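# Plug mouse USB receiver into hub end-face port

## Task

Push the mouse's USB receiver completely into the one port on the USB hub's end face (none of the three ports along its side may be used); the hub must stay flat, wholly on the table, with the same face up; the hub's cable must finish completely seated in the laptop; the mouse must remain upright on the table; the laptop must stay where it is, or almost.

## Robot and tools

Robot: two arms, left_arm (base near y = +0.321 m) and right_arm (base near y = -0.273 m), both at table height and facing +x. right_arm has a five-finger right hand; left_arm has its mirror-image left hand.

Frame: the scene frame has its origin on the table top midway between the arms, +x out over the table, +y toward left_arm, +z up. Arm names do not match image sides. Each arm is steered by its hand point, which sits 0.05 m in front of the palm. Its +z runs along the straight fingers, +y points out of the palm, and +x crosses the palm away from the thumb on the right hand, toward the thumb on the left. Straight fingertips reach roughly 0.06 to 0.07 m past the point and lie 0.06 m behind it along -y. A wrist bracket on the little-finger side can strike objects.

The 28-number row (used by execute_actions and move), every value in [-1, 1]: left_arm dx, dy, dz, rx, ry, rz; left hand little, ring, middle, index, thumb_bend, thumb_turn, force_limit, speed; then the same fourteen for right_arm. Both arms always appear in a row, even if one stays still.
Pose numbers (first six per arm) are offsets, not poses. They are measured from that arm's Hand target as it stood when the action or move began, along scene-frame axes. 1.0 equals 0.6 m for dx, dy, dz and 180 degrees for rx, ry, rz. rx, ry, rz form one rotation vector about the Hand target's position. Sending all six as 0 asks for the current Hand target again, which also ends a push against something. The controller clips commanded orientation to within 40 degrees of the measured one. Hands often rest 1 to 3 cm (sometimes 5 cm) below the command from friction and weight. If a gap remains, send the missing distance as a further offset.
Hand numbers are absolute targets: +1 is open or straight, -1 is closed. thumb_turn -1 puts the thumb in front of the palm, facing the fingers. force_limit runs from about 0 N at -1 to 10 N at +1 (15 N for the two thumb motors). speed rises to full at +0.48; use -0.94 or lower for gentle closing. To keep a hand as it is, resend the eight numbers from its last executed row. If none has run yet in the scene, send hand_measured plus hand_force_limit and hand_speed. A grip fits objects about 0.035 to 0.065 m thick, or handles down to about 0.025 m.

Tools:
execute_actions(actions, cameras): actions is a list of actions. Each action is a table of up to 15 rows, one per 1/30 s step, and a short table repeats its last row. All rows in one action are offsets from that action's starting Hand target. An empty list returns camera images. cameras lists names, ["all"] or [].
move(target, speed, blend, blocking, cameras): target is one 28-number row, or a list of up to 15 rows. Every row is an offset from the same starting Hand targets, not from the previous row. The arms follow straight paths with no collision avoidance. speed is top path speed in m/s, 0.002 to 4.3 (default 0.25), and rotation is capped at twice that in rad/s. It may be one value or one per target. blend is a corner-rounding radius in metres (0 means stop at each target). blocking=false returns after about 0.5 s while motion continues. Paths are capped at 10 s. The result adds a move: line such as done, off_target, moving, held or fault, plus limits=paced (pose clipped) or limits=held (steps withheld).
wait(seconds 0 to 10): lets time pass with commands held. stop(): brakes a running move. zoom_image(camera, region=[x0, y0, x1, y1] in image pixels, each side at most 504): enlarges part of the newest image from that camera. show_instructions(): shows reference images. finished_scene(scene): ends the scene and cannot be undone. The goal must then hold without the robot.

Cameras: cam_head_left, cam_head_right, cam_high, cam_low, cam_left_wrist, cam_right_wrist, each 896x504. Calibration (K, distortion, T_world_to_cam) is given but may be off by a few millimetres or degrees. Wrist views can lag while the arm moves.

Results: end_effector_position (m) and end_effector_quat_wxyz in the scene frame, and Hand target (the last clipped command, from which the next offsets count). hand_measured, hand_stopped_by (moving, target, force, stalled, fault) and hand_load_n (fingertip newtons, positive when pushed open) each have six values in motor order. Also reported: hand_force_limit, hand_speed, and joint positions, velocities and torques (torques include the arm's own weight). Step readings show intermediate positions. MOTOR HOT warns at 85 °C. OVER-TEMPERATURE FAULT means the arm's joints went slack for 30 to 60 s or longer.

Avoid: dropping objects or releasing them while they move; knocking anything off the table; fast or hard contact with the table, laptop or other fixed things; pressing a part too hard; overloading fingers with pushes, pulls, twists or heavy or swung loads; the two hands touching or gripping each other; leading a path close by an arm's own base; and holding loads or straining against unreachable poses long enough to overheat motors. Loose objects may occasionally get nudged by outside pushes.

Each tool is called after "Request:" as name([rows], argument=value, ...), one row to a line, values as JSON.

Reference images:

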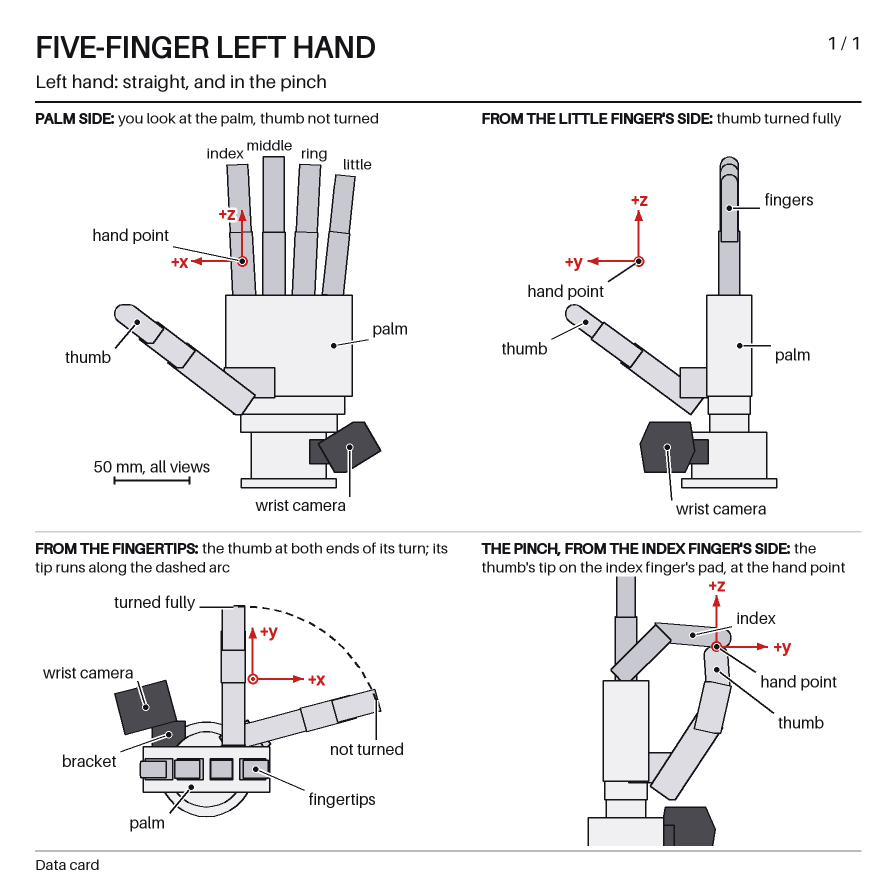

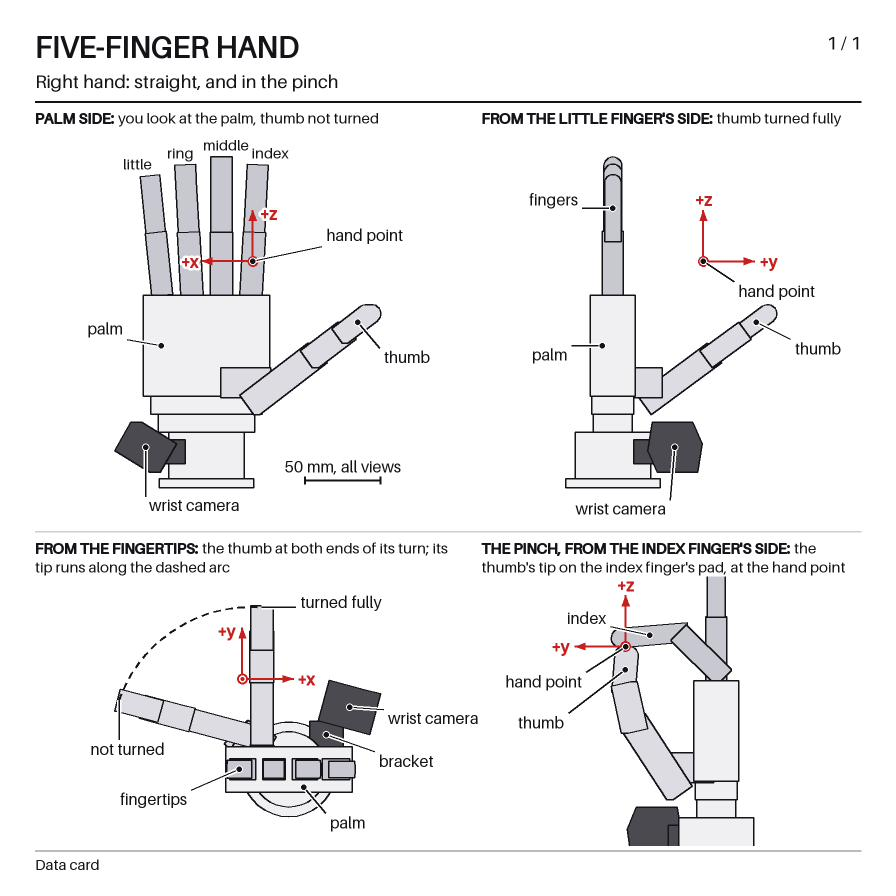

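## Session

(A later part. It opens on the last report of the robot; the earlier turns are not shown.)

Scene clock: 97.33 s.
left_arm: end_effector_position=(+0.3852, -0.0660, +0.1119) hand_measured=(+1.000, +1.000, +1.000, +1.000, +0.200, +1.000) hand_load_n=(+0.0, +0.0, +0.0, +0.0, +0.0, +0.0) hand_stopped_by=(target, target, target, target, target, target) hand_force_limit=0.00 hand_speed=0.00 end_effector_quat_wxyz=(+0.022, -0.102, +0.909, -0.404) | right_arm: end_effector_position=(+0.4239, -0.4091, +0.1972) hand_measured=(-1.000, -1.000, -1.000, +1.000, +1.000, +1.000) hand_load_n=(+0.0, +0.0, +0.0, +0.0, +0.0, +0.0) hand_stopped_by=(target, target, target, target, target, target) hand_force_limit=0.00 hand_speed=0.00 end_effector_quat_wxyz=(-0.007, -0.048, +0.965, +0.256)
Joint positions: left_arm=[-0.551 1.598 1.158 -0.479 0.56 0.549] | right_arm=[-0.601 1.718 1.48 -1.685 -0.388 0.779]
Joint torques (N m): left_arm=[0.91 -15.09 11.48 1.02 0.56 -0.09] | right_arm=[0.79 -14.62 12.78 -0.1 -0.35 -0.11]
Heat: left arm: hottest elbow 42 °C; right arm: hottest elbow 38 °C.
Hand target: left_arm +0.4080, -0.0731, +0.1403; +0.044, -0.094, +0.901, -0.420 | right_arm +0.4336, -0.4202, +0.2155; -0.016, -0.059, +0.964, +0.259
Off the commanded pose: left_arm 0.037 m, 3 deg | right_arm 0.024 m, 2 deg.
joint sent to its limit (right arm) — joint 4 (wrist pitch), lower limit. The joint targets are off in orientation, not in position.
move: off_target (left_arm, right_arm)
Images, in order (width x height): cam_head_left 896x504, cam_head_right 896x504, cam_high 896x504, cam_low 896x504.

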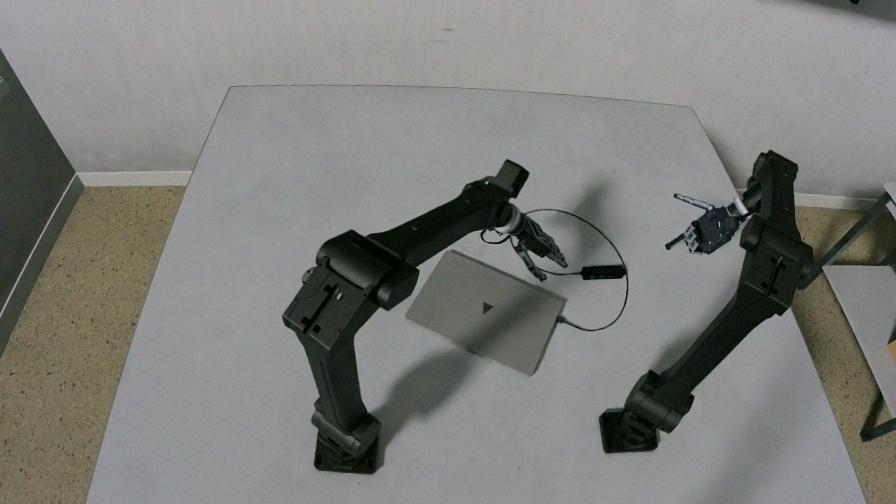

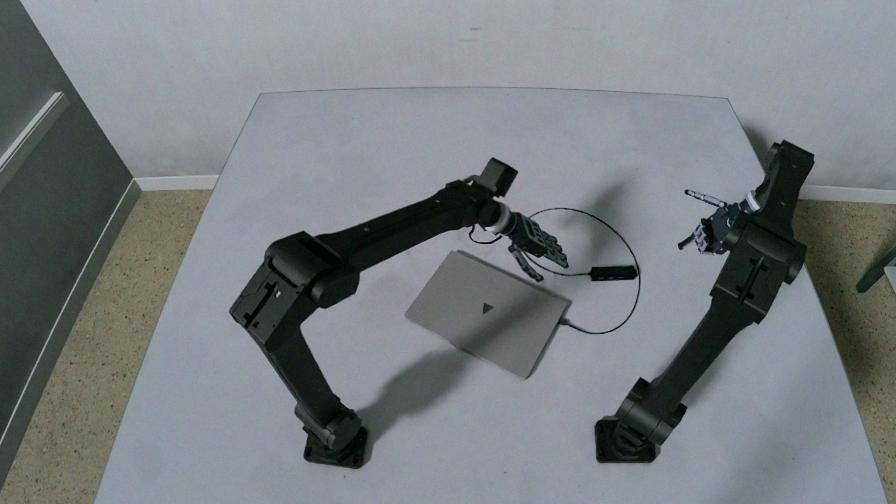

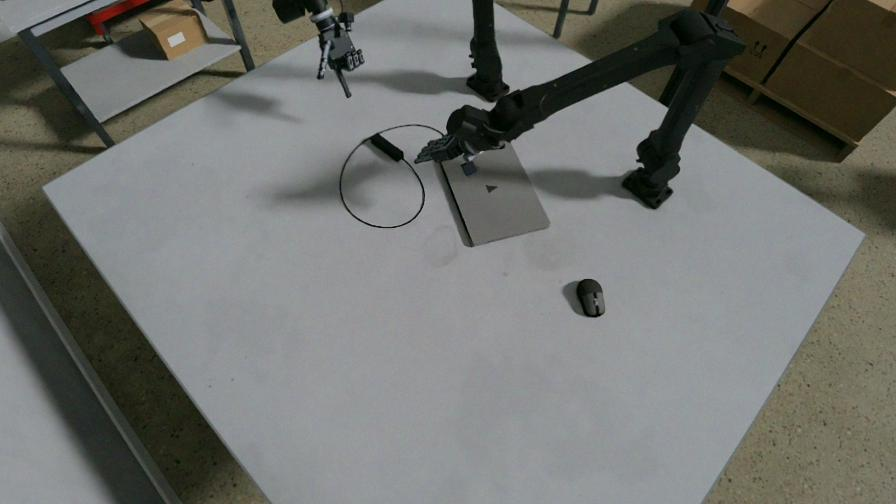

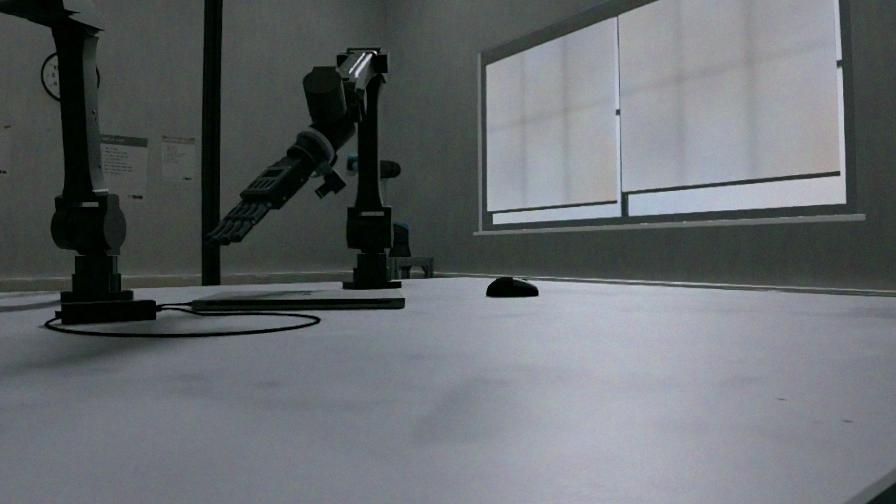

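Request:
zoom_image(camera="cam_head_left", region=[600, 250, 640, 290])

Request:
zoom_image(camera="cam_head_right", region=[610, 250, 650, 290])

Request:
zoom_image(camera="cam_high", region=[355, 120, 415, 170])

Request:
zoom_image(camera="cam_low", region=[40, 300, 80, 335])

Scaled by 12.600 from the camera's 896x504 image, which has a finer 1280x720 frame.

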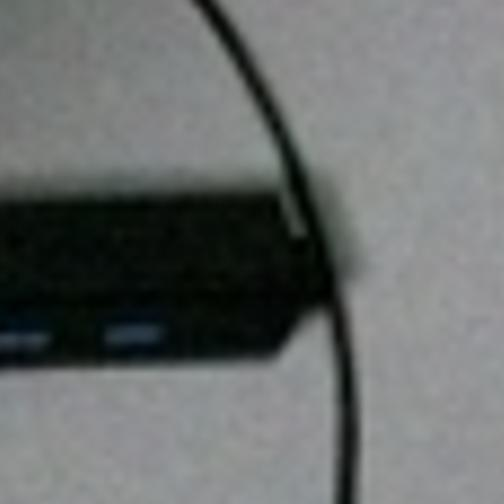

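Scaled by 12.600 from the camera's 896x504 image, which has a finer 1280x720 frame.

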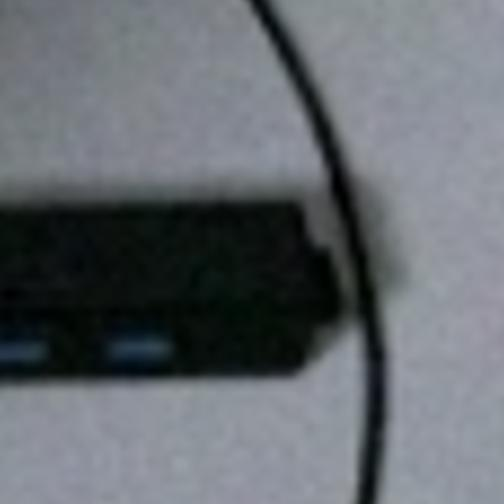

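Scaled by 8.400 from the camera's 896x504 image, which has a finer 1280x720 frame.

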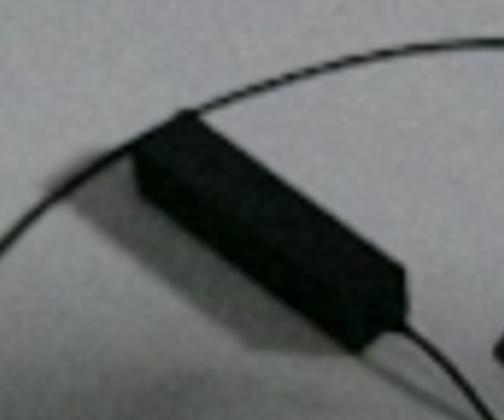

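Scaled by 12.600 from the camera's 896x504 image, which has a finer 1280x720 frame.

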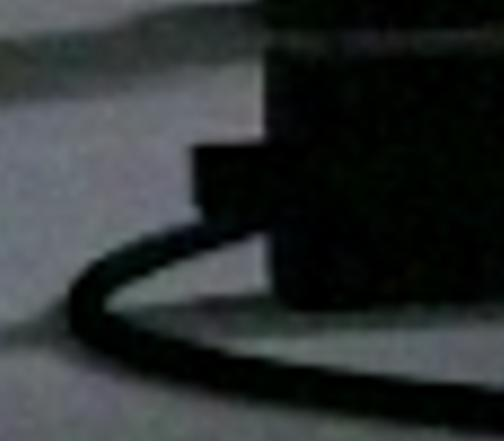

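Request:
finished_scene(scene=2)

The scene is finished: the task was done.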